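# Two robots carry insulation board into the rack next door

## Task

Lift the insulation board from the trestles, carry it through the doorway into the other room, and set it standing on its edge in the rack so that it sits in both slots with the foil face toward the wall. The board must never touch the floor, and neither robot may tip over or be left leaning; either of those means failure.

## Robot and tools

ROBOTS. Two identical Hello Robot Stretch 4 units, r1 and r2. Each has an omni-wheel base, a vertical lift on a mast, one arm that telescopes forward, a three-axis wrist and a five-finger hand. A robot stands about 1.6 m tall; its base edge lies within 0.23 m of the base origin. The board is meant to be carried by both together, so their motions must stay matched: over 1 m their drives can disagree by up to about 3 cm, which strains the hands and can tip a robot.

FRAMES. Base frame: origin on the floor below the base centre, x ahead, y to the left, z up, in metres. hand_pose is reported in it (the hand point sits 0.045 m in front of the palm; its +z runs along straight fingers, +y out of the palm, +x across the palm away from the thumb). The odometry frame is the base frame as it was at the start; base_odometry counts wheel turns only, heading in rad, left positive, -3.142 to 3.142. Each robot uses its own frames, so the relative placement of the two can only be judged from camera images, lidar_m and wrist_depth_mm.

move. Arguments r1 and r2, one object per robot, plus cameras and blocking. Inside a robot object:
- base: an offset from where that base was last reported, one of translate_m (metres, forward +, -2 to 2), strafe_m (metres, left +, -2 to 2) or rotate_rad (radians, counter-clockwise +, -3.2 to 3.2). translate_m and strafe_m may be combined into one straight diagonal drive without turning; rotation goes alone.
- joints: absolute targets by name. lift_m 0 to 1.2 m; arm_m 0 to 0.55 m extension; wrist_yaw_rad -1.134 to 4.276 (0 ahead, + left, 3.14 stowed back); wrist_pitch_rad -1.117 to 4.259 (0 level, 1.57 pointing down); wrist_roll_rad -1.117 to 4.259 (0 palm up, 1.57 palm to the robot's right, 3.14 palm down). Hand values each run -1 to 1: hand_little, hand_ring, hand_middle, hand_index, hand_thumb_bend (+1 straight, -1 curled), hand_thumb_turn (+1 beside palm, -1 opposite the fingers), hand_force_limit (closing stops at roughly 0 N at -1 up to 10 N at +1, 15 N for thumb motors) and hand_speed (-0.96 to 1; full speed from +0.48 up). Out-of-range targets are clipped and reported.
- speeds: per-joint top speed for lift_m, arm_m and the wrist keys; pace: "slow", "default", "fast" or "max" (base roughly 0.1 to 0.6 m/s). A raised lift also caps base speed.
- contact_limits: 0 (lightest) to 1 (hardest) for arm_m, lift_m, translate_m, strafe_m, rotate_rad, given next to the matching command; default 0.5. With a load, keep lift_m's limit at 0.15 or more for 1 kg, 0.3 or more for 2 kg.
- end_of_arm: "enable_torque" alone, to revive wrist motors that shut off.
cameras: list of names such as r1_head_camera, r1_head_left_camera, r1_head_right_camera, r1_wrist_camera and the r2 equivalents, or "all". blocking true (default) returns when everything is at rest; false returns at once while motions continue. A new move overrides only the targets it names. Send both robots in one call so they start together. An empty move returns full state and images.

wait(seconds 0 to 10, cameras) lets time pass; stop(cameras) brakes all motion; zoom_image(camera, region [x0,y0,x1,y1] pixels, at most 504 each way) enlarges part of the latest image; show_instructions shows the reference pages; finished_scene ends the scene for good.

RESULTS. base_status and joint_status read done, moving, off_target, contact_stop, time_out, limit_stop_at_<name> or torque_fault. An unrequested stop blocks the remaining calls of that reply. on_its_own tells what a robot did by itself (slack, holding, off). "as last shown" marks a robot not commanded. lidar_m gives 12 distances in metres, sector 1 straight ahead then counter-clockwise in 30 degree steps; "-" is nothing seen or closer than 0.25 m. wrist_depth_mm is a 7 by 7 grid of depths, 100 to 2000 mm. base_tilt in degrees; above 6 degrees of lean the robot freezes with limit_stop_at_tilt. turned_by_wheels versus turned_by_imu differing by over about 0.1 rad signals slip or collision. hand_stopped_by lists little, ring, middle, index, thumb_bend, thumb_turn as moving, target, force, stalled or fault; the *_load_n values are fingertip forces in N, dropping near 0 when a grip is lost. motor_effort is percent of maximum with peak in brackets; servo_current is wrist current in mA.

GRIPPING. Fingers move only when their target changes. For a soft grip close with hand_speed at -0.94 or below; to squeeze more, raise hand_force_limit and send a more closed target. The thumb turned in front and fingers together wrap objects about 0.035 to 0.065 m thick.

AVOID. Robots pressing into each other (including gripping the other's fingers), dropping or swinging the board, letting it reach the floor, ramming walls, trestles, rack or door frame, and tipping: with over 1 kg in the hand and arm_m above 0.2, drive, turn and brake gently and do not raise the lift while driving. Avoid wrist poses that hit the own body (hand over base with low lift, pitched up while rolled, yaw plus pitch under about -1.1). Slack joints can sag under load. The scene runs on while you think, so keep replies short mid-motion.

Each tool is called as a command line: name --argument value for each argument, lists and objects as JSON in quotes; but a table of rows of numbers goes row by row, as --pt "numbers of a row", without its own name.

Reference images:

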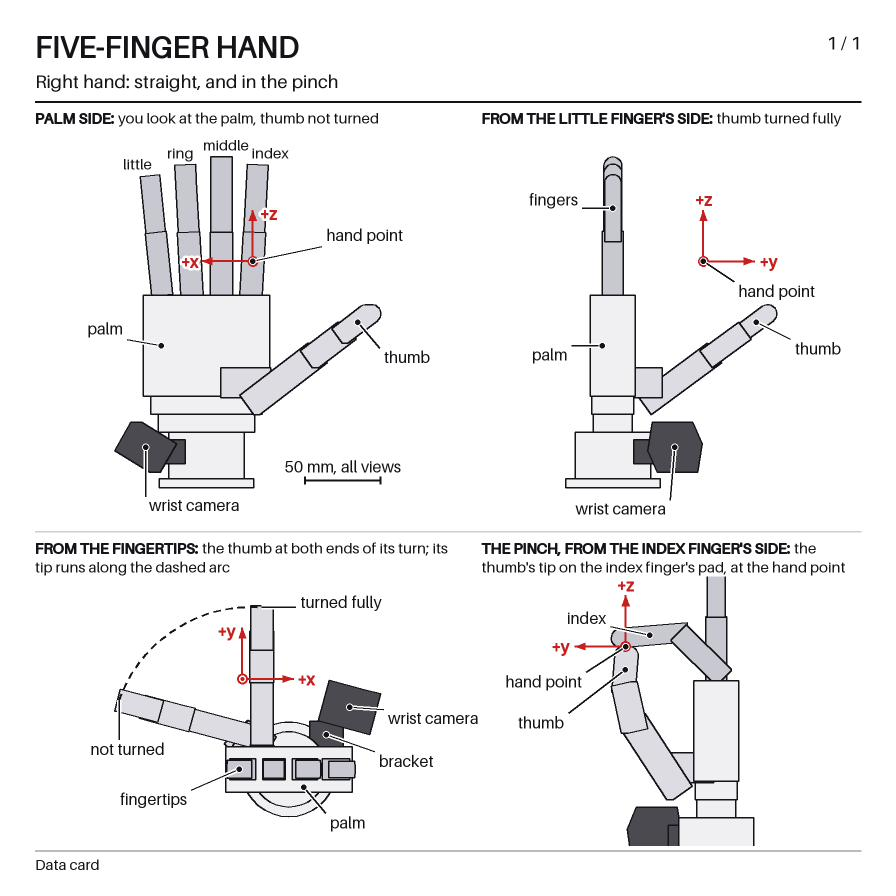

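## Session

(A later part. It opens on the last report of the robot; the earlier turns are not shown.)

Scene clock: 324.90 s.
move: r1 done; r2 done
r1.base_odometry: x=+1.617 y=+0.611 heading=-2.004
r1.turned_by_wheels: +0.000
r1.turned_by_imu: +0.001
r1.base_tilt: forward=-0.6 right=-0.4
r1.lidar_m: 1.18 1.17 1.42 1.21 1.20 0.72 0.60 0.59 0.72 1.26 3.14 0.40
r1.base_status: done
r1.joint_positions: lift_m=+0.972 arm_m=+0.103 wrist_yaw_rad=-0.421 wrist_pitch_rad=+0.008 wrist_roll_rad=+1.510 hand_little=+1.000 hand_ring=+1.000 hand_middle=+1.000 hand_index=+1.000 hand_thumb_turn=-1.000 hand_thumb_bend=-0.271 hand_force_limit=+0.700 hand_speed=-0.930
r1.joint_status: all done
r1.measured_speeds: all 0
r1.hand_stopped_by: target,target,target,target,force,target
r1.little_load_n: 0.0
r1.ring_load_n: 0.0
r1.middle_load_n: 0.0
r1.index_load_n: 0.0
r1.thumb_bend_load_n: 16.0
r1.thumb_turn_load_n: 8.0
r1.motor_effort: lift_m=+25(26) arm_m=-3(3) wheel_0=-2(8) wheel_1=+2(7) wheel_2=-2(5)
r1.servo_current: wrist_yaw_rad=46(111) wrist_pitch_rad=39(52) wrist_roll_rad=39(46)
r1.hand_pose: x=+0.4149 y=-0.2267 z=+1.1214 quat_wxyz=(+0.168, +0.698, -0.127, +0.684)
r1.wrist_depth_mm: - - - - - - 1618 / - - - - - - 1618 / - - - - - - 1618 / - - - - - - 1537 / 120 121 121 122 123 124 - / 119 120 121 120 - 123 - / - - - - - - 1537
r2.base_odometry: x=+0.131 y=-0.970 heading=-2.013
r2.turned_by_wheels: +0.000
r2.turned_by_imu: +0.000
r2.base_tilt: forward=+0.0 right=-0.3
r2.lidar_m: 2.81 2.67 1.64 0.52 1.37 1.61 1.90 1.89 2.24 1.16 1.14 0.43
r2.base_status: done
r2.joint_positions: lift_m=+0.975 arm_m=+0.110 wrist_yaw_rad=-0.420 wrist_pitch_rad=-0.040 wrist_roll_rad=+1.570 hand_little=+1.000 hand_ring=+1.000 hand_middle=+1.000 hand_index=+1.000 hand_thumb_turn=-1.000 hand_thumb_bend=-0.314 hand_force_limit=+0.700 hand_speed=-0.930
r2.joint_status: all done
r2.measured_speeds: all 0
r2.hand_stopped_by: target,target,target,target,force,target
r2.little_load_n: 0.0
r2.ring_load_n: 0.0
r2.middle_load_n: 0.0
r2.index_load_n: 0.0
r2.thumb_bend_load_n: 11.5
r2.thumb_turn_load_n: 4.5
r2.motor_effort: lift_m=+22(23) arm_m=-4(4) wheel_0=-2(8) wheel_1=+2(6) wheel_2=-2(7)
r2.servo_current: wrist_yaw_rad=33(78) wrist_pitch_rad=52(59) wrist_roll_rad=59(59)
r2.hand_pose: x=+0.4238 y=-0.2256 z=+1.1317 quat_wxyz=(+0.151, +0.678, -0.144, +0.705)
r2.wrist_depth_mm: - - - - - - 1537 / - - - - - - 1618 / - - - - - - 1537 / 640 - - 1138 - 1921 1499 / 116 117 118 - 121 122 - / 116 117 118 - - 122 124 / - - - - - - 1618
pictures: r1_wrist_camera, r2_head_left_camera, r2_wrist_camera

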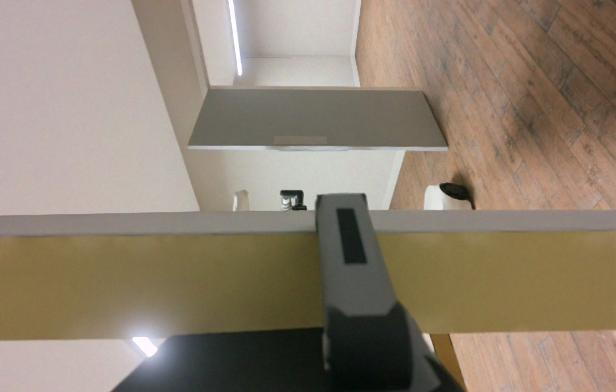

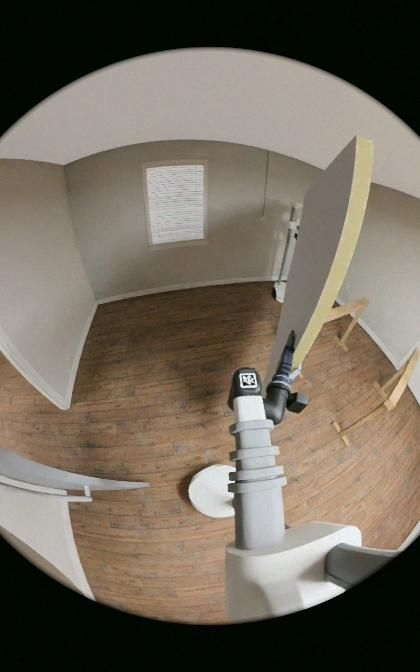

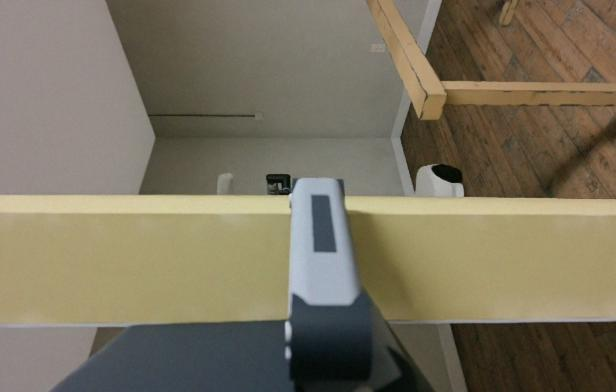

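move --r1 '{"base":{"translate_m":0.013,"strafe_m":0.105},"joints":{"wrist_yaw_rad":-0.515},"speeds":{"wrist_yaw_rad":0.08},"pace":"slow"}' --r2 '{"base":{"translate_m":0.120,"strafe_m":0.0932},"joints":{"wrist_yaw_rad":-0.515},"speeds":{"wrist_yaw_rad":0.07},"pace":"slow"}'

move --r1 '{"base":{"translate_m":0.0216,"strafe_m":0.0985},"joints":{"wrist_yaw_rad":-0.612},"speeds":{"wrist_yaw_rad":0.08},"pace":"slow"}' --r2 '{"base":{"translate_m":0.1286,"strafe_m":0.0865},"joints":{"wrist_yaw_rad":-0.612},"speeds":{"wrist_yaw_rad":0.07},"pace":"slow"}' --cameras '["r1_wrist_camera","r2_wrist_camera","r2_head_left_camera"]'

Scene clock: 329.13 s.
move: r1 done; r2 done
r1.base_odometry: x=+1.707 y=+0.555 heading=-2.004
r1.turned_by_wheels: +0.000
r1.turned_by_imu: +0.000
r1.base_tilt: forward=-0.7 right=-0.3
r1.lidar_m: 1.13 1.08 1.29 1.12 1.12 0.76 0.61 0.64 0.75 1.36 3.23 0.40
r1.base_status: done
r1.joint_positions: lift_m=+0.972 arm_m=+0.103 wrist_yaw_rad=-0.516 wrist_pitch_rad=+0.008 wrist_roll_rad=+1.510 hand_little=+1.000 hand_ring=+1.000 hand_middle=+1.000 hand_index=+1.000 hand_thumb_turn=-1.000 hand_thumb_bend=-0.271 hand_force_limit=+0.700 hand_speed=-0.930
r1.joint_status: all done
r1.measured_speeds: all 0
r1.hand_stopped_by: target,target,target,target,force,target
r1.little_load_n: 0.0
r1.ring_load_n: 0.0
r1.middle_load_n: 0.0
r1.index_load_n: 0.0
r1.thumb_bend_load_n: 16.5
r1.thumb_turn_load_n: 8.0
r1.motor_effort: lift_m=+25(26) arm_m=-3(3) wheel_0=-1(8) wheel_1=+3(8) wheel_2=-3(4)
r1.servo_current: wrist_yaw_rad=39(91) wrist_pitch_rad=33(46) wrist_roll_rad=39(46)
r1.hand_pose: x=+0.3927 y=-0.2391 z=+1.1214 quat_wxyz=(+0.200, +0.692, -0.160, +0.675)
r1.wrist_depth_mm: - - - - - - 1618 / - - - - - - 1618 / - - - - - - 1618 / - - - - - - 1537 / 119 120 121 121 122 122 - / 119 119 120 120 - 122 122 / - - - - - - 1537
r2.base_odometry: x=+0.164 y=-1.118 heading=-2.013
r2.turned_by_wheels: +0.000
r2.turned_by_imu: +0.000
r2.base_tilt: forward=-0.2 right=-0.5
r2.lidar_m: 2.68 2.53 1.52 0.43 0.44 1.54 2.02 2.03 2.41 1.22 1.36 0.40
r2.base_status: done
r2.joint_positions: lift_m=+0.975 arm_m=+0.110 wrist_yaw_rad=-0.515 wrist_pitch_rad=-0.040 wrist_roll_rad=+1.570 hand_little=+1.000 hand_ring=+1.000 hand_middle=+1.000 hand_index=+1.000 hand_thumb_turn=-1.000 hand_thumb_bend=-0.314 hand_force_limit=+0.700 hand_speed=-0.930
r2.joint_status: all done
r2.measured_speeds: all 0
r2.hand_stopped_by: target,target,target,target,force,target
r2.little_load_n: 0.0
r2.ring_load_n: 0.0
r2.middle_load_n: 0.0
r2.index_load_n: 0.0
r2.thumb_bend_load_n: 11.5
r2.thumb_turn_load_n: 4.5
r2.motor_effort: lift_m=+22(22) arm_m=-4(4) wheel_0=+0(10) wheel_1=+1(6) wheel_2=-5(8)
r2.servo_current: wrist_yaw_rad=52(111) wrist_pitch_rad=46(59) wrist_roll_rad=52(72)
r2.hand_pose: x=+0.4017 y=-0.2381 z=+1.1317 quat_wxyz=(+0.184, +0.670, -0.176, +0.697)
r2.wrist_depth_mm: - - - - - - 1576 / - - - - - - 1576 / - - - - - - 1537 / 609 - - 1182 - 1863 1499 / 115 116 118 - 121 122 - / 115 116 117 - - 122 123 / - - - - - - 1537
pictures: none

Scene clock: 331.87 s.
move: r1 done; r2 done
r1.base_odometry: x=+1.788 y=+0.494 heading=-2.004
r1.turned_by_wheels: +0.000
r1.turned_by_imu: -0.002
r1.base_tilt: forward=-0.6 right=-0.3
r1.lidar_m: 1.08 1.06 1.25 1.03 1.03 0.82 0.68 0.69 0.79 1.43 3.32 0.38
r1.base_status: done
r1.joint_positions: lift_m=+0.972 arm_m=+0.103 wrist_yaw_rad=-0.614 wrist_pitch_rad=+0.008 wrist_roll_rad=+1.510 hand_little=+1.000 hand_ring=+1.000 hand_middle=+1.000 hand_index=+1.000 hand_thumb_turn=-1.000 hand_thumb_bend=-0.271 hand_force_limit=+0.700 hand_speed=-0.930
r1.joint_status: all done
r1.measured_speeds: all 0
r1.hand_stopped_by: target,target,target,target,force,target
r1.little_load_n: 0.0
r1.ring_load_n: 0.0
r1.middle_load_n: 0.0
r1.index_load_n: 0.0
r1.thumb_bend_load_n: 16.5
r1.thumb_turn_load_n: 8.5
r1.motor_effort: lift_m=+25(26) arm_m=+2(3) wheel_0=+0(8) wheel_1=+1(7) wheel_2=-2(6)
r1.servo_current: wrist_yaw_rad=52(104) wrist_pitch_rad=39(46) wrist_roll_rad=39(46)
r1.hand_pose: x=+0.3687 y=-0.2495 z=+1.1214 quat_wxyz=(+0.233, +0.683, -0.194, +0.665)
r1.wrist_depth_mm: - - - - - - 1618 / - - - - - - 1618 / - - - - - - 1618 / - - - - - - 1537 / 119 120 120 121 122 122 - / 118 119 120 - - 122 - / - - - - - - 1537
r2.base_odometry: x=+0.188 y=-1.271 heading=-2.013
r2.turned_by_wheels: +0.000
r2.turned_by_imu: +0.000
r2.base_tilt: forward=+0.0 right=-0.3
r2.lidar_m: 2.52 2.44 1.44 1.39 0.41 1.50 2.17 2.17 2.57 1.30 1.28 0.37
r2.base_status: done
r2.joint_positions: lift_m=+0.975 arm_m=+0.110 wrist_yaw_rad=-0.613 wrist_pitch_rad=-0.040 wrist_roll_rad=+1.570 hand_little=+1.000 hand_ring=+1.000 hand_middle=+1.000 hand_index=+1.000 hand_thumb_turn=-1.000 hand_thumb_bend=-0.314 hand_force_limit=+0.700 hand_speed=-0.930
r2.joint_status: all done
r2.measured_speeds: all 0
r2.hand_stopped_by: target,target,target,target,force,target
r2.little_load_n: 0.0
r2.ring_load_n: 0.0
r2.middle_load_n: 0.5
r2.index_load_n: 0.0
r2.thumb_bend_load_n: 11.5
r2.thumb_turn_load_n: 4.5
r2.motor_effort: lift_m=+22(23) arm_m=-4(4) wheel_0=+0(8) wheel_1=+1(8) wheel_2=-4(10)
r2.servo_current: wrist_yaw_rad=52(85) wrist_pitch_rad=59(59) wrist_roll_rad=46(65)
r2.hand_pose: x=+0.3779 y=-0.2488 z=+1.1317 quat_wxyz=(+0.218, +0.661, -0.209, +0.687)
r2.wrist_depth_mm: - - - - - - 1537 / - - - - - - 1576 / - - - - - - 1618 / 585 - - 1118 - 1921 1537 / 115 116 118 - 120 122 - / 115 116 117 - - 121 122 / - - - - - - 1576
pictures: r1_wrist_camera, r2_head_left_camera, r2_wrist_camera

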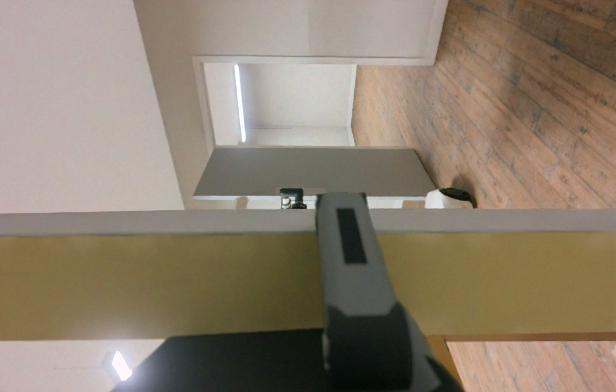

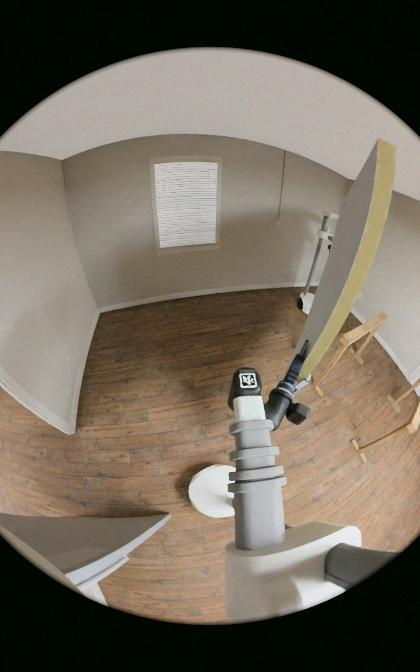

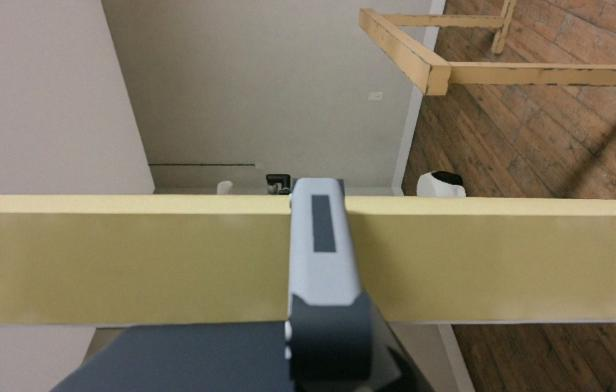

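move --r1 '{"base":{"translate_m":0.0447,"strafe_m":0.0745},"joints":{"wrist_yaw_rad":-0.712},"speeds":{"wrist_yaw_rad":0.09},"pace":"slow"}' --r2 '{"base":{"translate_m":0.1227,"strafe_m":0.0952},"joints":{"wrist_yaw_rad":-0.712},"speeds":{"wrist_yaw_rad":0.07},"pace":"slow"}'

move --r1 '{"base":{"translate_m":0.0527,"strafe_m":0.0659},"joints":{"wrist_yaw_rad":-0.812},"speeds":{"wrist_yaw_rad":0.09},"pace":"slow"}' --r2 '{"base":{"translate_m":0.1305,"strafe_m":0.0868},"joints":{"wrist_yaw_rad":-0.812},"speeds":{"wrist_yaw_rad":0.07},"pace":"slow"}' --cameras '["r1_wrist_camera","r2_wrist_camera","r2_head_left_camera","r1_head_left_camera"]'

Scene clock: 336.03 s.
move: r1 done; r2 done
r1.base_odometry: x=+1.836 y=+0.422 heading=-2.004
r1.turned_by_wheels: +0.000
r1.turned_by_imu: +0.000
r1.base_tilt: forward=-0.7 right=-0.4
r1.lidar_m: 1.00 0.97 1.13 0.98 0.96 0.89 0.74 0.75 0.89 1.54 3.41 0.37
r1.base_status: done
r1.joint_positions: lift_m=+0.972 arm_m=+0.103 wrist_yaw_rad=-0.714 wrist_pitch_rad=+0.008 wrist_roll_rad=+1.510 hand_little=+1.000 hand_ring=+1.000 hand_middle=+1.000 hand_index=+1.000 hand_thumb_turn=-1.000 hand_thumb_bend=-0.271 hand_force_limit=+0.700 hand_speed=-0.930
r1.joint_status: all done
r1.measured_speeds: all 0
r1.hand_stopped_by: target,target,target,target,force,target
r1.little_load_n: 0.0
r1.ring_load_n: 0.0
r1.middle_load_n: 0.0
r1.index_load_n: 0.0
r1.thumb_bend_load_n: 16.0
r1.thumb_turn_load_n: 8.5
r1.motor_effort: lift_m=+26(26) arm_m=+4(4) wheel_0=+0(6) wheel_1=+2(8) wheel_2=-3(7)
r1.servo_current: wrist_yaw_rad=46(111) wrist_pitch_rad=26(46) wrist_roll_rad=33(46)
r1.hand_pose: x=+0.3433 y=-0.2577 z=+1.1213 quat_wxyz=(+0.266, +0.672, -0.228, +0.652)
r1.wrist_depth_mm: - - - - - - 1618 / - - - - - - 1618 / - - - - - - 1618 / - - - - - - 1537 / 119 119 120 121 122 122 - / 118 119 119 - - 122 - / - - - - - - 1537
r2.base_odometry: x=+0.221 y=-1.423 heading=-2.013
r2.turned_by_wheels: +0.000
r2.turned_by_imu: +0.001
r2.base_tilt: forward=+0.0 right=-0.3
r2.lidar_m: 2.38 2.30 1.36 1.28 0.52 0.43 2.32 2.31 2.72 1.38 1.28 0.37
r2.base_status: done
r2.joint_positions: lift_m=+0.975 arm_m=+0.110 wrist_yaw_rad=-0.713 wrist_pitch_rad=-0.040 wrist_roll_rad=+1.570 hand_little=+1.000 hand_ring=+1.000 hand_middle=+1.000 hand_index=+1.000 hand_thumb_turn=-1.000 hand_thumb_bend=-0.314 hand_force_limit=+0.700 hand_speed=-0.930
r2.joint_status: all done
r2.measured_speeds: all 0
r2.hand_stopped_by: target,target,target,target,force,target
r2.little_load_n: 0.0
r2.ring_load_n: 0.0
r2.middle_load_n: 0.0
r2.index_load_n: 0.5
r2.thumb_bend_load_n: 11.5
r2.thumb_turn_load_n: 4.5
r2.motor_effort: lift_m=+22(23) arm_m=-4(4) wheel_0=+1(8) wheel_1=+1(6) wheel_2=-5(10)
r2.servo_current: wrist_yaw_rad=59(85) wrist_pitch_rad=52(59) wrist_roll_rad=52(65)
r2.hand_pose: x=+0.3526 y=-0.2572 z=+1.1317 quat_wxyz=(+0.252, +0.649, -0.242, +0.676)
r2.wrist_depth_mm: - - - - - - 1618 / - - - - - - 1618 / - - - - - - 1576 / 574 - - 1138 - 1921 1464 / 115 116 118 - 120 122 - / 115 116 117 - - 122 122 / - - - - - - 1618
pictures: none

Scene clock: 338.77 s.
move: r1 done; r2 done
r1.base_odometry: x=+1.874 y=+0.347 heading=-2.004
r1.turned_by_wheels: +0.000
r1.turned_by_imu: -0.002
r1.base_tilt: forward=-0.5 right=-0.4
r1.lidar_m: 0.92 0.92 1.07 0.94 0.91 0.99 0.82 0.82 0.95 1.65 2.28 0.32
r1.base_status: done
r1.joint_positions: lift_m=+0.972 arm_m=+0.103 wrist_yaw_rad=-0.814 wrist_pitch_rad=+0.008 wrist_roll_rad=+1.510 hand_little=+1.000 hand_ring=+1.000 hand_middle=+1.000 hand_index=+1.000 hand_thumb_turn=-1.000 hand_thumb_bend=-0.271 hand_force_limit=+0.700 hand_speed=-0.930
r1.joint_status: all done
r1.measured_speeds: all 0
r1.hand_stopped_by: target,target,target,target,force,target
r1.little_load_n: 0.5
r1.ring_load_n: 0.0
r1.middle_load_n: 0.0
r1.index_load_n: 0.0
r1.thumb_bend_load_n: 16.5
r1.thumb_turn_load_n: 8.5
r1.motor_effort: lift_m=+25(26) arm_m=+3(4) wheel_0=+1(6) wheel_1=+3(8) wheel_2=-3(7)
r1.servo_current: wrist_yaw_rad=46(104) wrist_pitch_rad=39(46) wrist_roll_rad=33(46)
r1.hand_pose: x=+0.3173 y=-0.2634 z=+1.1213 quat_wxyz=(+0.298, +0.660, -0.261, +0.638)
r1.wrist_depth_mm: - - - - - - 1618 / - - - - - - 1618 / - - - - - - 1618 / - - - - - - 1537 / 119 120 120 121 122 122 - / 118 119 120 - - 122 - / - - - - - - 1537
r2.base_odometry: x=+0.244 y=-1.578 heading=-2.013
r2.turned_by_wheels: +0.000
r2.turned_by_imu: +0.000
r2.base_tilt: forward=+0.0 right=-0.3
r2.lidar_m: 2.25 2.21 1.30 1.16 0.85 0.48 2.46 2.46 2.90 1.49 1.30 0.35
r2.base_status: done
r2.joint_positions: lift_m=+0.975 arm_m=+0.110 wrist_yaw_rad=-0.813 wrist_pitch_rad=-0.040 wrist_roll_rad=+1.570 hand_little=+1.000 hand_ring=+1.000 hand_middle=+1.000 hand_index=+1.000 hand_thumb_turn=-1.000 hand_thumb_bend=-0.314 hand_force_limit=+0.700 hand_speed=-0.930
r2.joint_status: all done
r2.measured_speeds: all 0
r2.hand_stopped_by: target,target,target,target,force,target
r2.little_load_n: -0.5
r2.ring_load_n: 0.0
r2.middle_load_n: 0.0
r2.index_load_n: 0.0
r2.thumb_bend_load_n: 11.5
r2.thumb_turn_load_n: 4.5
r2.motor_effort: lift_m=+22(23) arm_m=-3(4) wheel_0=+1(7) wheel_1=+1(6) wheel_2=-4(9)
r2.servo_current: wrist_yaw_rad=33(78) wrist_pitch_rad=52(59) wrist_roll_rad=39(72)
r2.hand_pose: x=+0.3265 y=-0.2631 z=+1.1317 quat_wxyz=(+0.285, +0.636, -0.274, +0.662)
r2.wrist_depth_mm: - - - - - - 1618 / - - - - - - 1618 / - - - - - - 1576 / 554 - - 1138 - 1983 1499 / 115 116 118 - 121 122 - / 115 116 117 - - 121 123 / - - - - - - 1618
pictures: r1_head_left_camera, r1_wrist_camera, r2_head_left_camera, r2_wrist_camera

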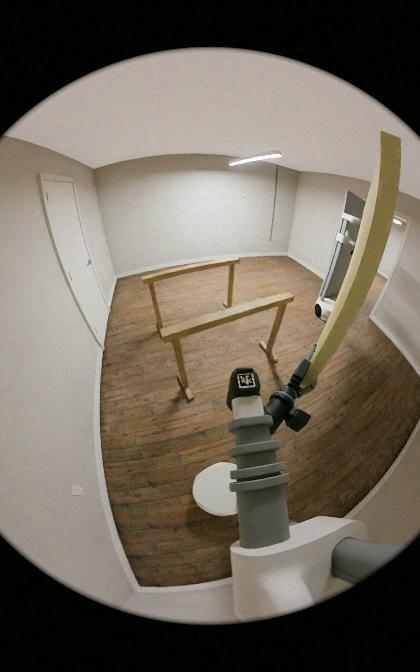

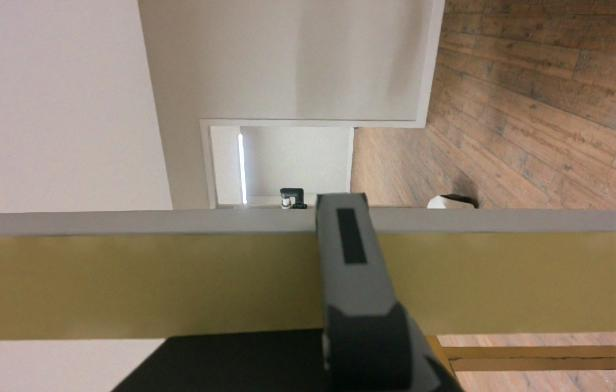

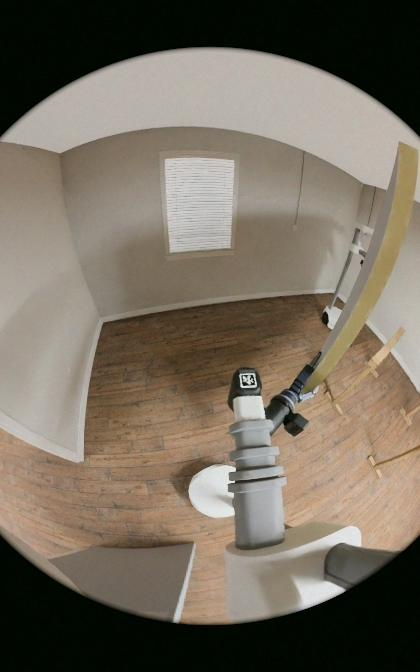

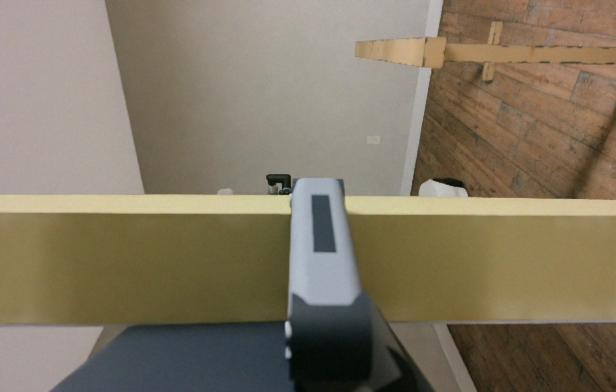

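move --r1 '{"base":{"translate_m":0.0791,"strafe_m":0.0618},"joints":{"wrist_yaw_rad":-0.912},"speeds":{"wrist_yaw_rad":0.08},"pace":"slow"}' --r2 '{"base":{"translate_m":0.1185,"strafe_m":0.0716},"joints":{"wrist_yaw_rad":-0.912},"speeds":{"wrist_yaw_rad":0.07},"pace":"slow"}' --cameras '["all"]'

Scene clock: 342.37 s.
move: r1 done; r2 done
r1.base_odometry: x=+1.897 y=+0.249 heading=-2.004
r1.turned_by_wheels: +0.000
r1.turned_by_imu: -0.001
r1.base_tilt: forward=-0.6 right=-0.4
r1.lidar_m: 0.82 0.84 1.01 0.87 0.89 1.02 0.92 0.91 1.08 1.87 0.60 0.32
r1.base_status: done
r1.joint_positions: lift_m=+0.972 arm_m=+0.103 wrist_yaw_rad=-0.914 wrist_pitch_rad=+0.008 wrist_roll_rad=+1.510 hand_little=+1.000 hand_ring=+1.000 hand_middle=+1.000 hand_index=+1.000 hand_thumb_turn=-1.000 hand_thumb_bend=-0.271 hand_force_limit=+0.700 hand_speed=-0.930
r1.joint_status: all done
r1.measured_speeds: all 0
r1.hand_stopped_by: target,target,target,target,force,target
r1.little_load_n: 0.0
r1.ring_load_n: 0.0
r1.middle_load_n: 0.0
r1.index_load_n: 0.0
r1.thumb_bend_load_n: 16.0
r1.thumb_turn_load_n: 8.5
r1.motor_effort: lift_m=+25(26) arm_m=+4(4) wheel_0=+2(4) wheel_1=+1(9) wheel_2=-4(7)
r1.servo_current: wrist_yaw_rad=46(78) wrist_pitch_rad=33(52) wrist_roll_rad=33(46)
r1.hand_pose: x=+0.2908 y=-0.2664 z=+1.1213 quat_wxyz=(+0.330, +0.646, -0.294, +0.622)
r1.wrist_depth_mm: - - - - - - 1618 / - - - - - - 1618 / - - - - - - 1618 / - - - - - - 1537 / 119 120 120 121 122 122 - / 118 119 120 - - 122 - / - - - - - - 1537
r2.base_odometry: x=+0.258 y=-1.716 heading=-2.013
r2.turned_by_wheels: +0.000
r2.turned_by_imu: +0.003
r2.base_tilt: forward=-0.1 right=-0.4
r2.lidar_m: 2.12 2.13 1.26 1.11 1.15 0.60 0.58 2.59 3.05 1.57 0.56 0.34
r2.base_status: done
r2.joint_positions: lift_m=+0.975 arm_m=+0.110 wrist_yaw_rad=-0.913 wrist_pitch_rad=-0.040 wrist_roll_rad=+1.570 hand_little=+1.000 hand_ring=+1.000 hand_middle=+1.000 hand_index=+1.000 hand_thumb_turn=-1.000 hand_thumb_bend=-0.314 hand_force_limit=+0.700 hand_speed=-0.930
r2.joint_status: all done
r2.measured_speeds: all 0
r2.hand_stopped_by: target,target,target,target,force,target
r2.little_load_n: 0.0
r2.ring_load_n: 0.0
r2.middle_load_n: 0.0
r2.index_load_n: 0.0
r2.thumb_bend_load_n: 11.5
r2.thumb_turn_load_n: 4.5
r2.motor_effort: lift_m=+22(23) arm_m=-4(4) wheel_0=+2(4) wheel_1=+2(6) wheel_2=-2(8)
r2.servo_current: wrist_yaw_rad=46(85) wrist_pitch_rad=52(59) wrist_roll_rad=52(65)
r2.hand_pose: x=+0.3001 y=-0.2663 z=+1.1317 quat_wxyz=(+0.318, +0.622, -0.305, +0.647)
r2.wrist_depth_mm: - - - - - - 1576 / - - - - - - 1537 / - - - - - - 1576 / 488 - - 891 - 1983 1537 / 115 116 117 - 120 122 - / 115 116 117 - - 122 122 / - - - - - - 1618
pictures: r1_head_camera, r1_head_left_camera, r1_head_right_camera, r1_wrist_camera, r2_head_camera, r2_head_left_camera, r2_head_right_camera, r2_wrist_camera

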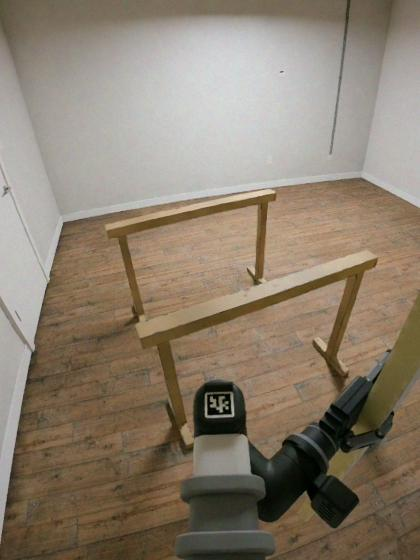

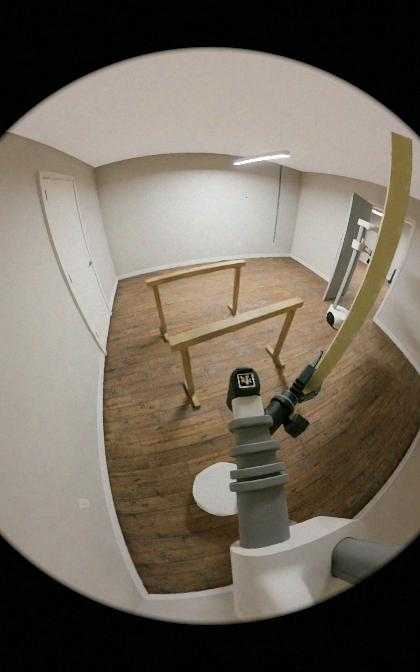

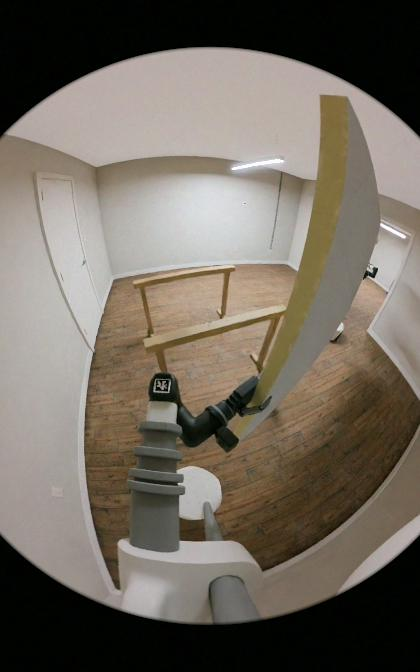

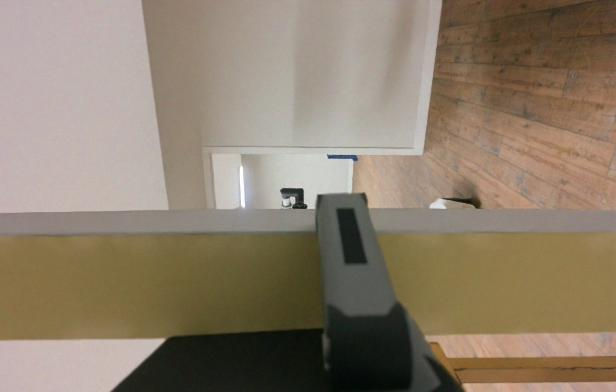

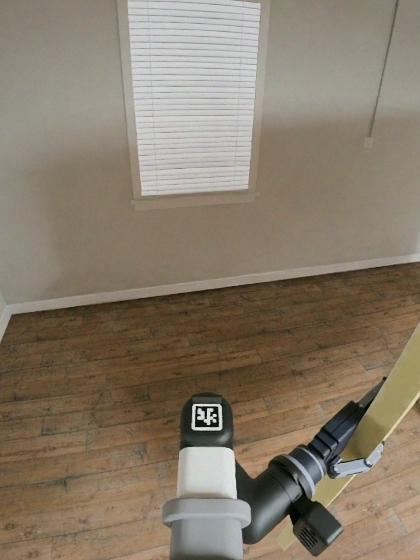

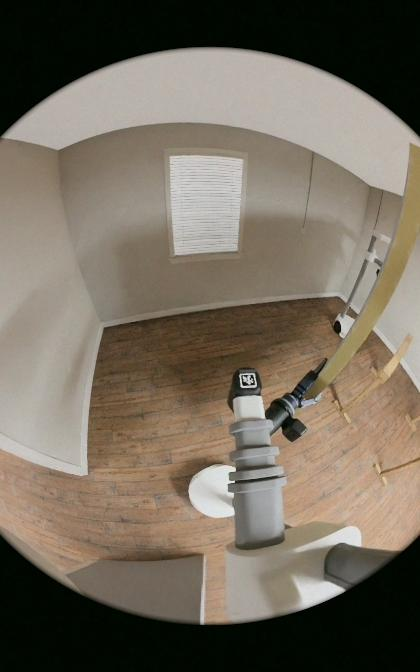

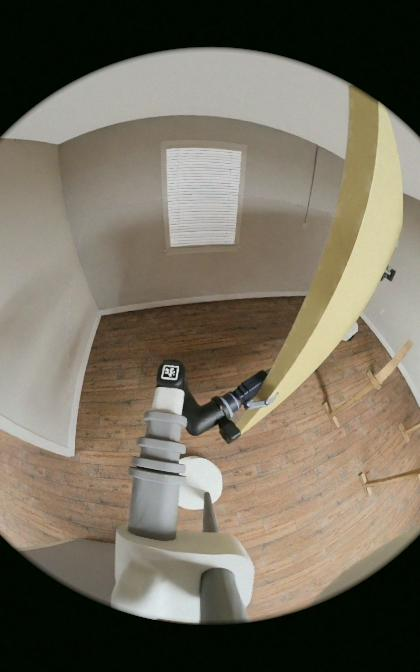

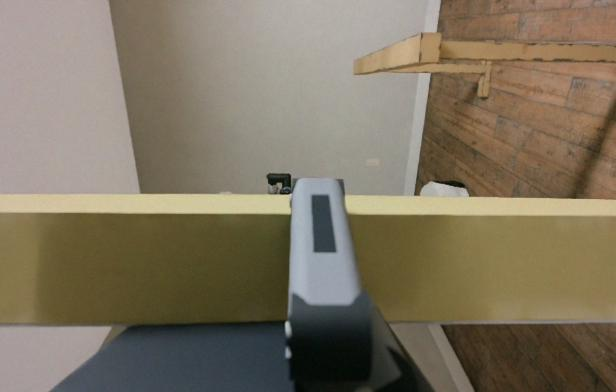

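move --r1 '{"base":{"translate_m":0.0898,"strafe_m":-0.2864}}' --r2 '{"base":{"translate_m":-0.0893,"strafe_m":0.2866}}' --cameras '["r1_wrist_camera","r2_wrist_camera","r2_head_left_camera"]'

Scene clock: 348.23 s.
move: r1 done; r2 done
r1.base_odometry: x=+1.600 y=+0.288 heading=-2.004
r1.turned_by_wheels: +0.000
r1.turned_by_imu: -0.001
r1.base_tilt: forward=-0.6 right=-0.4
r1.lidar_m: 0.85 0.84 1.37 1.18 1.17 1.07 0.91 0.92 1.08 1.86 0.57 0.32
r1.base_status: done
r1.joint_positions: lift_m=+0.972 arm_m=+0.103 wrist_yaw_rad=-0.914 wrist_pitch_rad=+0.008 wrist_roll_rad=+1.510 hand_little=+1.000 hand_ring=+1.000 hand_middle=+1.000 hand_index=+1.000 hand_thumb_turn=-1.000 hand_thumb_bend=-0.271 hand_force_limit=+0.700 hand_speed=-0.930
r1.joint_status: not commanded
r1.measured_speeds: all 0
r1.hand_stopped_by: target,target,target,target,force,target
r1.little_load_n: 0.0
r1.ring_load_n: 0.0
r1.middle_load_n: 0.5
r1.index_load_n: 0.0
r1.thumb_bend_load_n: 16.0
r1.thumb_turn_load_n: 8.5
r1.motor_effort: lift_m=+26(26) arm_m=+4(4) wheel_0=+0(13) wheel_1=+0(10) wheel_2=-2(8)
r1.servo_current: wrist_yaw_rad=65(65) wrist_pitch_rad=39(46) wrist_roll_rad=33(46)
r1.hand_pose: x=+0.2906 y=-0.2664 z=+1.1213 quat_wxyz=(+0.330, +0.646, -0.294, +0.622)
r1.wrist_depth_mm: - - - - - - 1618 / - - - - - - 1618 / - - - - - - 1618 / - - - - - - 1537 / 119 120 121 121 122 123 - / 119 120 120 120 - 122 123 / - - - - - - 1576
r2.base_odometry: x=+0.555 y=-1.758 heading=-2.013
r2.turned_by_wheels: +0.000
r2.turned_by_imu: +0.000
r2.base_tilt: forward=-0.1 right=-0.2
r2.lidar_m: 2.17 1.55 0.91 0.82 4.82 0.61 0.51 0.52 3.02 1.81 0.56 0.34
r2.base_status: done
r2.joint_positions: lift_m=+0.975 arm_m=+0.110 wrist_yaw_rad=-0.914 wrist_pitch_rad=-0.040 wrist_roll_rad=+1.570 hand_little=+1.000 hand_ring=+1.000 hand_middle=+1.000 hand_index=+1.000 hand_thumb_turn=-1.000 hand_thumb_bend=-0.314 hand_force_limit=+0.700 hand_speed=-0.930
r2.joint_status: not commanded
r2.measured_speeds: all 0
r2.hand_stopped_by: target,target,target,target,force,target
r2.little_load_n: -0.5
r2.ring_load_n: 0.0
r2.middle_load_n: 0.0
r2.index_load_n: 0.0
r2.thumb_bend_load_n: 11.5
r2.thumb_turn_load_n: 4.5
r2.motor_effort: lift_m=+22(23) arm_m=-3(4) wheel_0=+3(8) wheel_1=+0(8) wheel_2=+0(6)
r2.servo_current: wrist_yaw_rad=13(78) wrist_pitch_rad=52(65) wrist_roll_rad=52(65)
r2.hand_pose: x=+0.3000 y=-0.2663 z=+1.1317 quat_wxyz=(+0.318, +0.622, -0.305, +0.647)
r2.wrist_depth_mm: - - - - - - 1499 / - - - - - - 1499 / - - - - - - 1576 / 615 - - 177 - 1921 1464 / 116 116 118 - 120 121 - / 116 116 118 - - 121 122 / - - - - - - 1537
pictures: r1_wrist_camera, r2_head_left_camera, r2_wrist_camera

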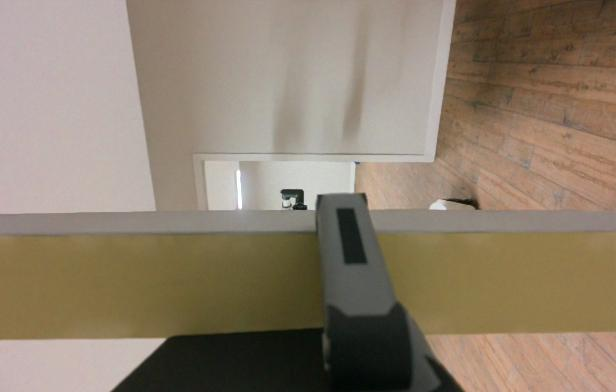

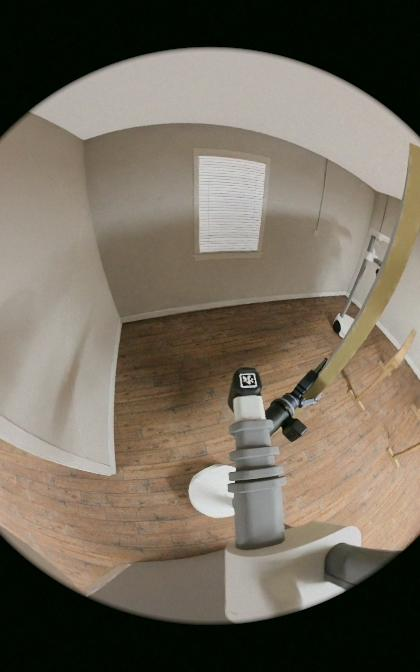

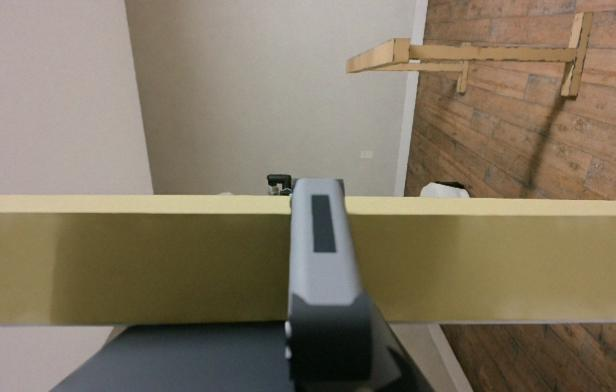

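move --r1 '{"base":{"translate_m":0.1476,"strafe_m":-0.2704}}' --r2 '{"base":{"translate_m":-0.1470,"strafe_m":0.2706}}' --cameras '["r1_wrist_camera","r2_head_left_camera","r2_head_right_camera"]'

Scene clock: 351.60 s.
move: r1 done; r2 done
r1.base_odometry: x=+1.292 y=+0.268 heading=-2.004
r1.turned_by_wheels: +0.000
r1.turned_by_imu: -0.003
r1.base_tilt: forward=-0.5 right=-0.3
r1.lidar_m: 0.83 0.81 0.89 1.45 1.45 1.18 0.97 0.99 1.18 1.99 0.61 0.34
r1.base_status: done
r1.joint_positions: lift_m=+0.972 arm_m=+0.103 wrist_yaw_rad=-0.914 wrist_pitch_rad=+0.008 wrist_roll_rad=+1.510 hand_little=+1.000 hand_ring=+1.000 hand_middle=+1.000 hand_index=+1.000 hand_thumb_turn=-1.000 hand_thumb_bend=-0.271 hand_force_limit=+0.700 hand_speed=-0.930
r1.joint_status: not commanded
r1.measured_speeds: all 0
r1.hand_stopped_by: target,target,target,target,force,target
r1.little_load_n: 0.0
r1.ring_load_n: 0.0
r1.middle_load_n: 0.0
r1.index_load_n: 0.0
r1.thumb_bend_load_n: 15.5
r1.thumb_turn_load_n: 8.5
r1.motor_effort: lift_m=+25(26) arm_m=+4(4) wheel_0=+3(13) wheel_1=-2(9) wheel_2=-2(8)
r1.servo_current: wrist_yaw_rad=46(59) wrist_pitch_rad=46(52) wrist_roll_rad=39(46)
r1.hand_pose: x=+0.2906 y=-0.2664 z=+1.1213 quat_wxyz=(+0.330, +0.646, -0.294, +0.622)
r1.wrist_depth_mm: - - - - - - 1618 / - - - - - - 1618 / - - - - - - 1618 / - - - - - - 1537 / 119 120 121 121 122 122 - / 119 119 120 120 - 122 122 / - - - - - - 1499
r2.base_odometry: x=+0.862 y=-1.741 heading=-2.013
r2.turned_by_wheels: +0.000
r2.turned_by_imu: +0.001
r2.base_tilt: forward=-0.1 right=-0.2
r2.lidar_m: 2.24 1.01 0.59 0.62 4.51 0.55 0.45 0.46 0.52 2.10 0.57 0.34
r2.base_status: done
r2.joint_positions: lift_m=+0.975 arm_m=+0.110 wrist_yaw_rad=-0.914 wrist_pitch_rad=-0.040 wrist_roll_rad=+1.570 hand_little=+1.000 hand_ring=+1.000 hand_middle=+1.000 hand_index=+1.000 hand_thumb_turn=-1.000 hand_thumb_bend=-0.314 hand_force_limit=+0.700 hand_speed=-0.930
r2.joint_status: not commanded
r2.measured_speeds: all 0
r2.hand_stopped_by: target,target,target,target,force,target
r2.little_load_n: 0.0
r2.ring_load_n: 0.0
r2.middle_load_n: 0.0
r2.index_load_n: 0.0
r2.thumb_bend_load_n: 11.5
r2.thumb_turn_load_n: 5.0
r2.motor_effort: lift_m=+22(23) arm_m=-4(4) wheel_0=+2(11) wheel_1=+1(7) wheel_2=+1(7)
r2.servo_current: wrist_yaw_rad=46(98) wrist_pitch_rad=52(59) wrist_roll_rad=52(65)
r2.hand_pose: x=+0.3000 y=-0.2663 z=+1.1317 quat_wxyz=(+0.318, +0.622, -0.305, +0.647)
r2.wrist_depth_mm: - - - - - - 1618 / - - - - - - 1537 / - - - - - - 1661 / 809 - - - - 1983 1537 / 115 117 118 - 120 122 - / 115 117 117 - - 121 123 / - - - - - - 1576

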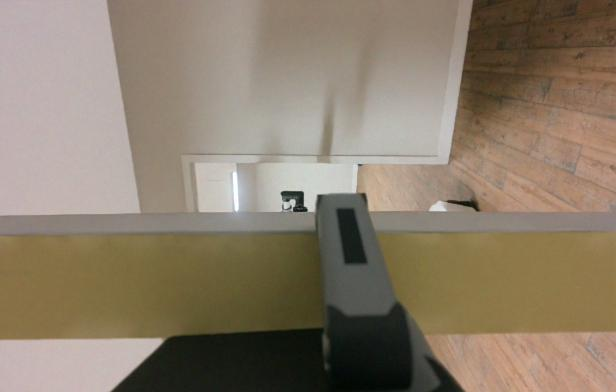

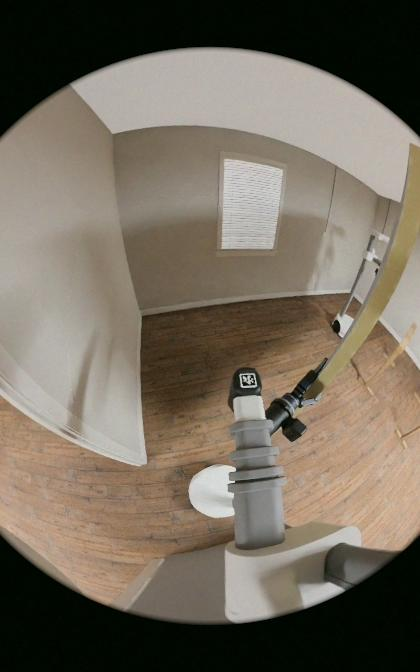

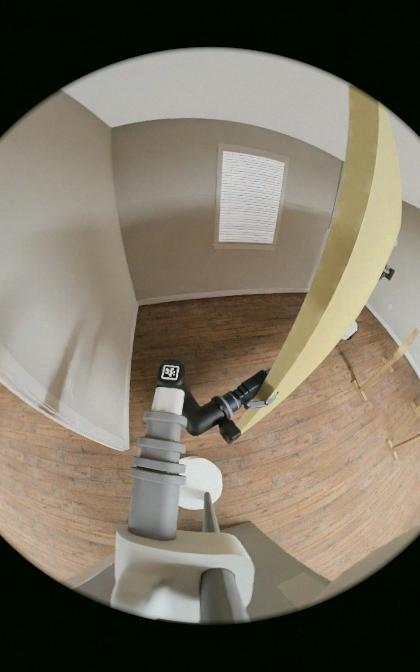

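move --cameras '["r1_head_camera","r1_head_left_camera","r2_head_camera","r2_head_left_camera","r2_head_right_camera","r2_wrist_camera"]'

Scene clock: 354.23 s.
r1.base_odometry: x=+1.292 y=+0.268 heading=-2.004
r1.turned_by_wheels: +0.000
r1.turned_by_imu: -0.001
r1.base_tilt: forward=-0.6 right=-0.3
r1.lidar_m: 0.83 0.81 0.89 1.48 1.48 1.18 1.00 0.99 1.16 2.00 0.62 0.31
r1.base_status: done
r1.joint_positions: lift_m=+0.972 arm_m=+0.103 wrist_yaw_rad=-0.914 wrist_pitch_rad=+0.008 wrist_roll_rad=+1.510 hand_little=+1.000 hand_ring=+1.000 hand_middle=+1.000 hand_index=+1.000 hand_thumb_turn=-1.000 hand_thumb_bend=-0.271 hand_force_limit=+0.700 hand_speed=-0.930
r1.joint_status: not commanded
r1.measured_speeds: all 0
r1.hand_stopped_by: target,target,target,target,force,target
r1.little_load_n: 0.0
r1.ring_load_n: 0.0
r1.middle_load_n: 0.0
r1.index_load_n: 0.0
r1.thumb_bend_load_n: 15.5
r1.thumb_turn_load_n: 8.5
r1.motor_effort: lift_m=+26(26) arm_m=+3(4) wheel_0=+3(13) wheel_1=-2(9) wheel_2=-2(8)
r1.servo_current: wrist_yaw_rad=39(59) wrist_pitch_rad=39(52) wrist_roll_rad=33(46)
r1.hand_pose: x=+0.2906 y=-0.2664 z=+1.1213 quat_wxyz=(+0.330, +0.646, -0.294, +0.622) (m; r1's base frame)
r1.wrist_depth_mm: - - - - - - 1618 / - - - - - - 1618 / - - - - - - 1618 / - - - - - - 1576 / 119 120 121 121 122 123 - / 119 119 120 120 - 122 122 / - - - - - - 1537
r2.base_odometry: x=+0.862 y=-1.741 heading=-2.013
r2.turned_by_wheels: +0.000
r2.turned_by_imu: +0.001
r2.base_tilt: forward=+0.0 right=-0.2
r2.lidar_m: 2.25 1.00 0.60 0.64 4.48 0.56 0.45 0.44 0.51 2.11 0.58 0.34
r2.base_status: done
r2.joint_positions: lift_m=+0.975 arm_m=+0.110 wrist_yaw_rad=-0.914 wrist_pitch_rad=-0.040 wrist_roll_rad=+1.570 hand_little=+1.000 hand_ring=+1.000 hand_middle=+1.000 hand_index=+1.000 hand_thumb_turn=-1.000 hand_thumb_bend=-0.314 hand_force_limit=+0.700 hand_speed=-0.930
r2.joint_status: not commanded
r2.measured_speeds: all 0
r2.hand_stopped_by: target,target,target,target,force,target
r2.little_load_n: 0.0
r2.ring_load_n: 0.0
r2.middle_load_n: 0.0
r2.index_load_n: 0.0
r2.thumb_bend_load_n: 11.5
r2.thumb_turn_load_n: 4.5
r2.motor_effort: lift_m=+22(23) arm_m=-4(4) wheel_0=+2(11) wheel_1=+1(7) wheel_2=+1(7)
r2.servo_current: wrist_yaw_rad=52(98) wrist_pitch_rad=59(59) wrist_roll_rad=59(65)
r2.hand_pose: x=+0.3000 y=-0.2663 z=+1.1317 quat_wxyz=(+0.318, +0.622, -0.305, +0.647) (m; r2's base frame)
r2.wrist_depth_mm: - - - - - - 1576 / - - - - - - 1464 / - - - - - - 1618 / 158 - - - - 1921 1537 / 116 116 118 - 121 122 - / 116 116 117 - - 121 122 / - - - - - - 1618
pictures: r1_head_camera, r1_head_left_camera, r2_head_camera, r2_head_left_camera, r2_head_right_camera, r2_wrist_camera

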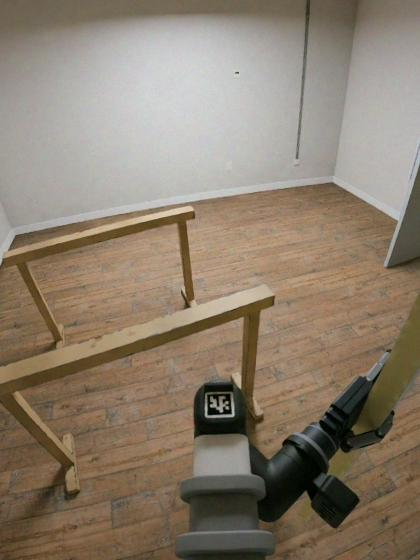

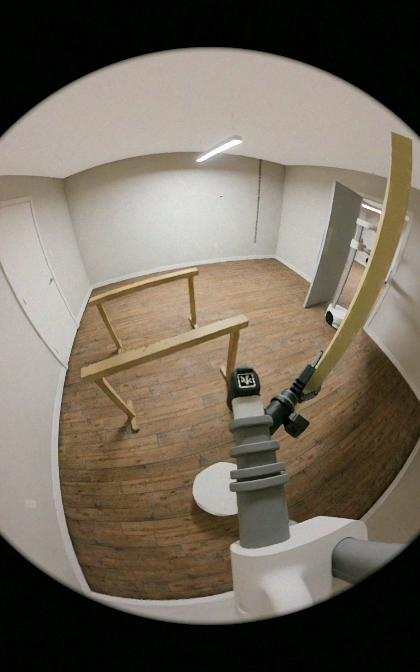

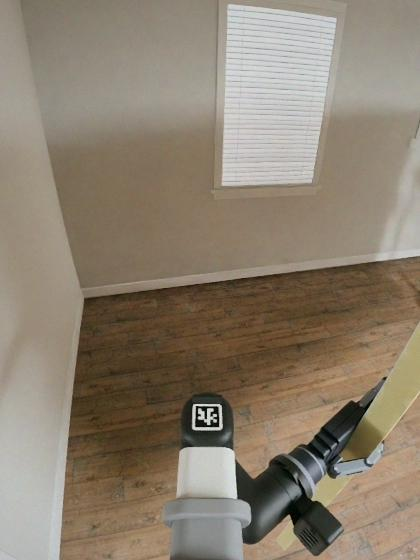

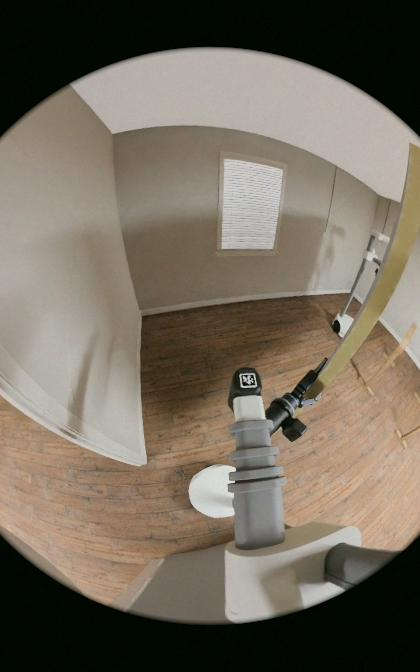

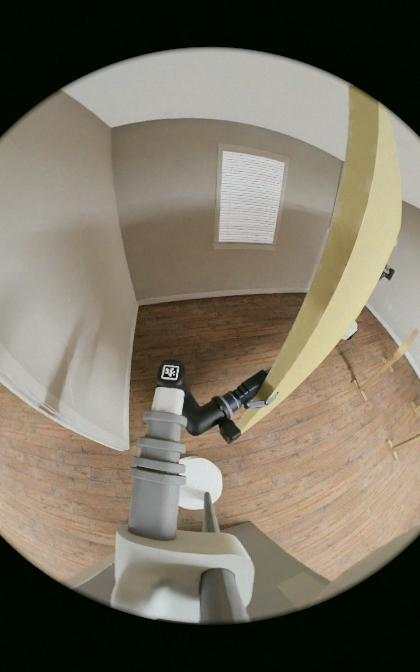

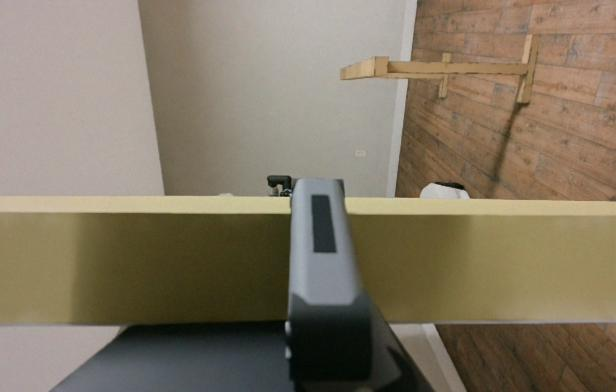

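move --r1 '{"base":{"translate_m":0.0802,"strafe_m":-0.2891}}' --r2 '{"base":{"translate_m":-0.0797,"strafe_m":0.2892}}' --cameras '["r2_head_left_camera","r2_head_right_camera"]'

Scene clock: 357.90 s.
move: r1 done; r2 done
r1.base_odometry: x=+0.996 y=+0.317 heading=-2.004
r1.turned_by_wheels: +0.000
r1.turned_by_imu: -0.002
r1.base_tilt: forward=-0.5 right=-0.4
r1.lidar_m: 0.86 0.83 0.92 1.77 1.78 1.20 1.00 0.99 1.11 2.05 0.61 0.32
r1.base_status: done
r1.joint_positions: lift_m=+0.972 arm_m=+0.103 wrist_yaw_rad=-0.914 wrist_pitch_rad=+0.008 wrist_roll_rad=+1.510 hand_little=+1.000 hand_ring=+1.000 hand_middle=+1.000 hand_index=+1.000 hand_thumb_turn=-1.000 hand_thumb_bend=-0.271 hand_force_limit=+0.700 hand_speed=-0.930
r1.joint_status: not commanded
r1.measured_speeds: all 0
r1.hand_stopped_by: target,target,target,target,force,target
r1.little_load_n: 0.0
r1.ring_load_n: 0.0
r1.middle_load_n: 0.0
r1.index_load_n: 0.0
r1.thumb_bend_load_n: 15.5
r1.thumb_turn_load_n: 8.0
r1.motor_effort: lift_m=+25(26) arm_m=+3(4) wheel_0=+1(12) wheel_1=-1(10) wheel_2=-3(8)
r1.servo_current: wrist_yaw_rad=39(59) wrist_pitch_rad=33(46) wrist_roll_rad=39(46)
r1.hand_pose: x=+0.2906 y=-0.2664 z=+1.1213 quat_wxyz=(+0.330, +0.646, -0.294, +0.622)
r1.wrist_depth_mm: - - - - - - 1576 / - - - - - - 1618 / - - - - - - 1661 / - - - - - - 1537 / 120 121 121 122 123 123 - / 119 120 120 120 - 122 - / - - - - - - 1499
r2.base_odometry: x=+1.158 y=-1.792 heading=-2.013
r2.turned_by_wheels: +0.000
r2.turned_by_imu: +0.001
r2.base_tilt: forward=-0.1 right=-0.3
r2.lidar_m: 2.25 0.40 0.38 4.19 4.21 0.60 0.48 0.47 0.53 2.39 0.60 0.33
r2.base_status: done
r2.joint_positions: lift_m=+0.975 arm_m=+0.110 wrist_yaw_rad=-0.914 wrist_pitch_rad=-0.040 wrist_roll_rad=+1.570 hand_little=+1.000 hand_ring=+1.000 hand_middle=+1.000 hand_index=+1.000 hand_thumb_turn=-1.000 hand_thumb_bend=-0.314 hand_force_limit=+0.700 hand_speed=-0.930
r2.joint_status: not commanded
r2.measured_speeds: all 0
r2.hand_stopped_by: target,target,target,target,force,target
r2.little_load_n: 0.0
r2.ring_load_n: 0.0
r2.middle_load_n: 0.0
r2.index_load_n: 0.0
r2.thumb_bend_load_n: 11.5
r2.thumb_turn_load_n: 4.5
r2.motor_effort: lift_m=+22(23) arm_m=-4(4) wheel_0=+1(10) wheel_1=+0(8) wheel_2=+1(6)
r2.servo_current: wrist_yaw_rad=39(65) wrist_pitch_rad=46(59) wrist_roll_rad=52(72)
r2.hand_pose: x=+0.3000 y=-0.2663 z=+1.1317 quat_wxyz=(+0.318, +0.622, -0.305, +0.647)
r2.wrist_depth_mm: - - - - - - 1618 / - - - - - - 1618 / - - - - - - 1618 / 159 - - - - 1921 1499 / 116 117 118 - 121 122 - / 116 116 118 - - 122 123 / - - - - - - 1537

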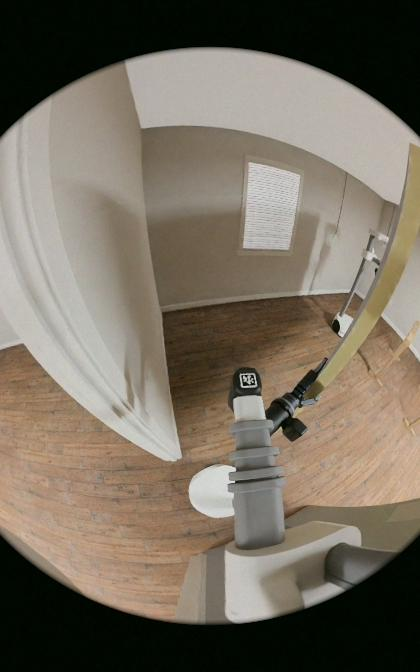

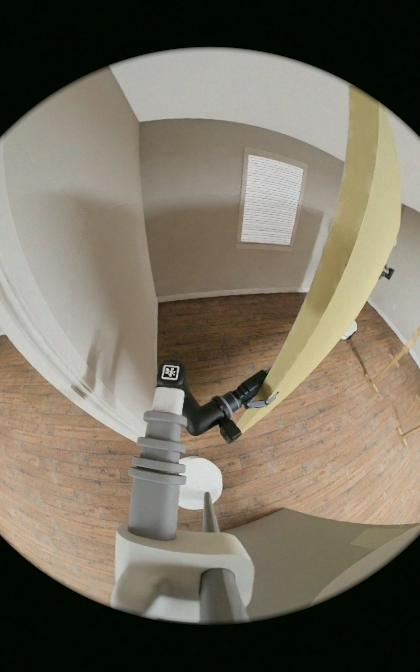

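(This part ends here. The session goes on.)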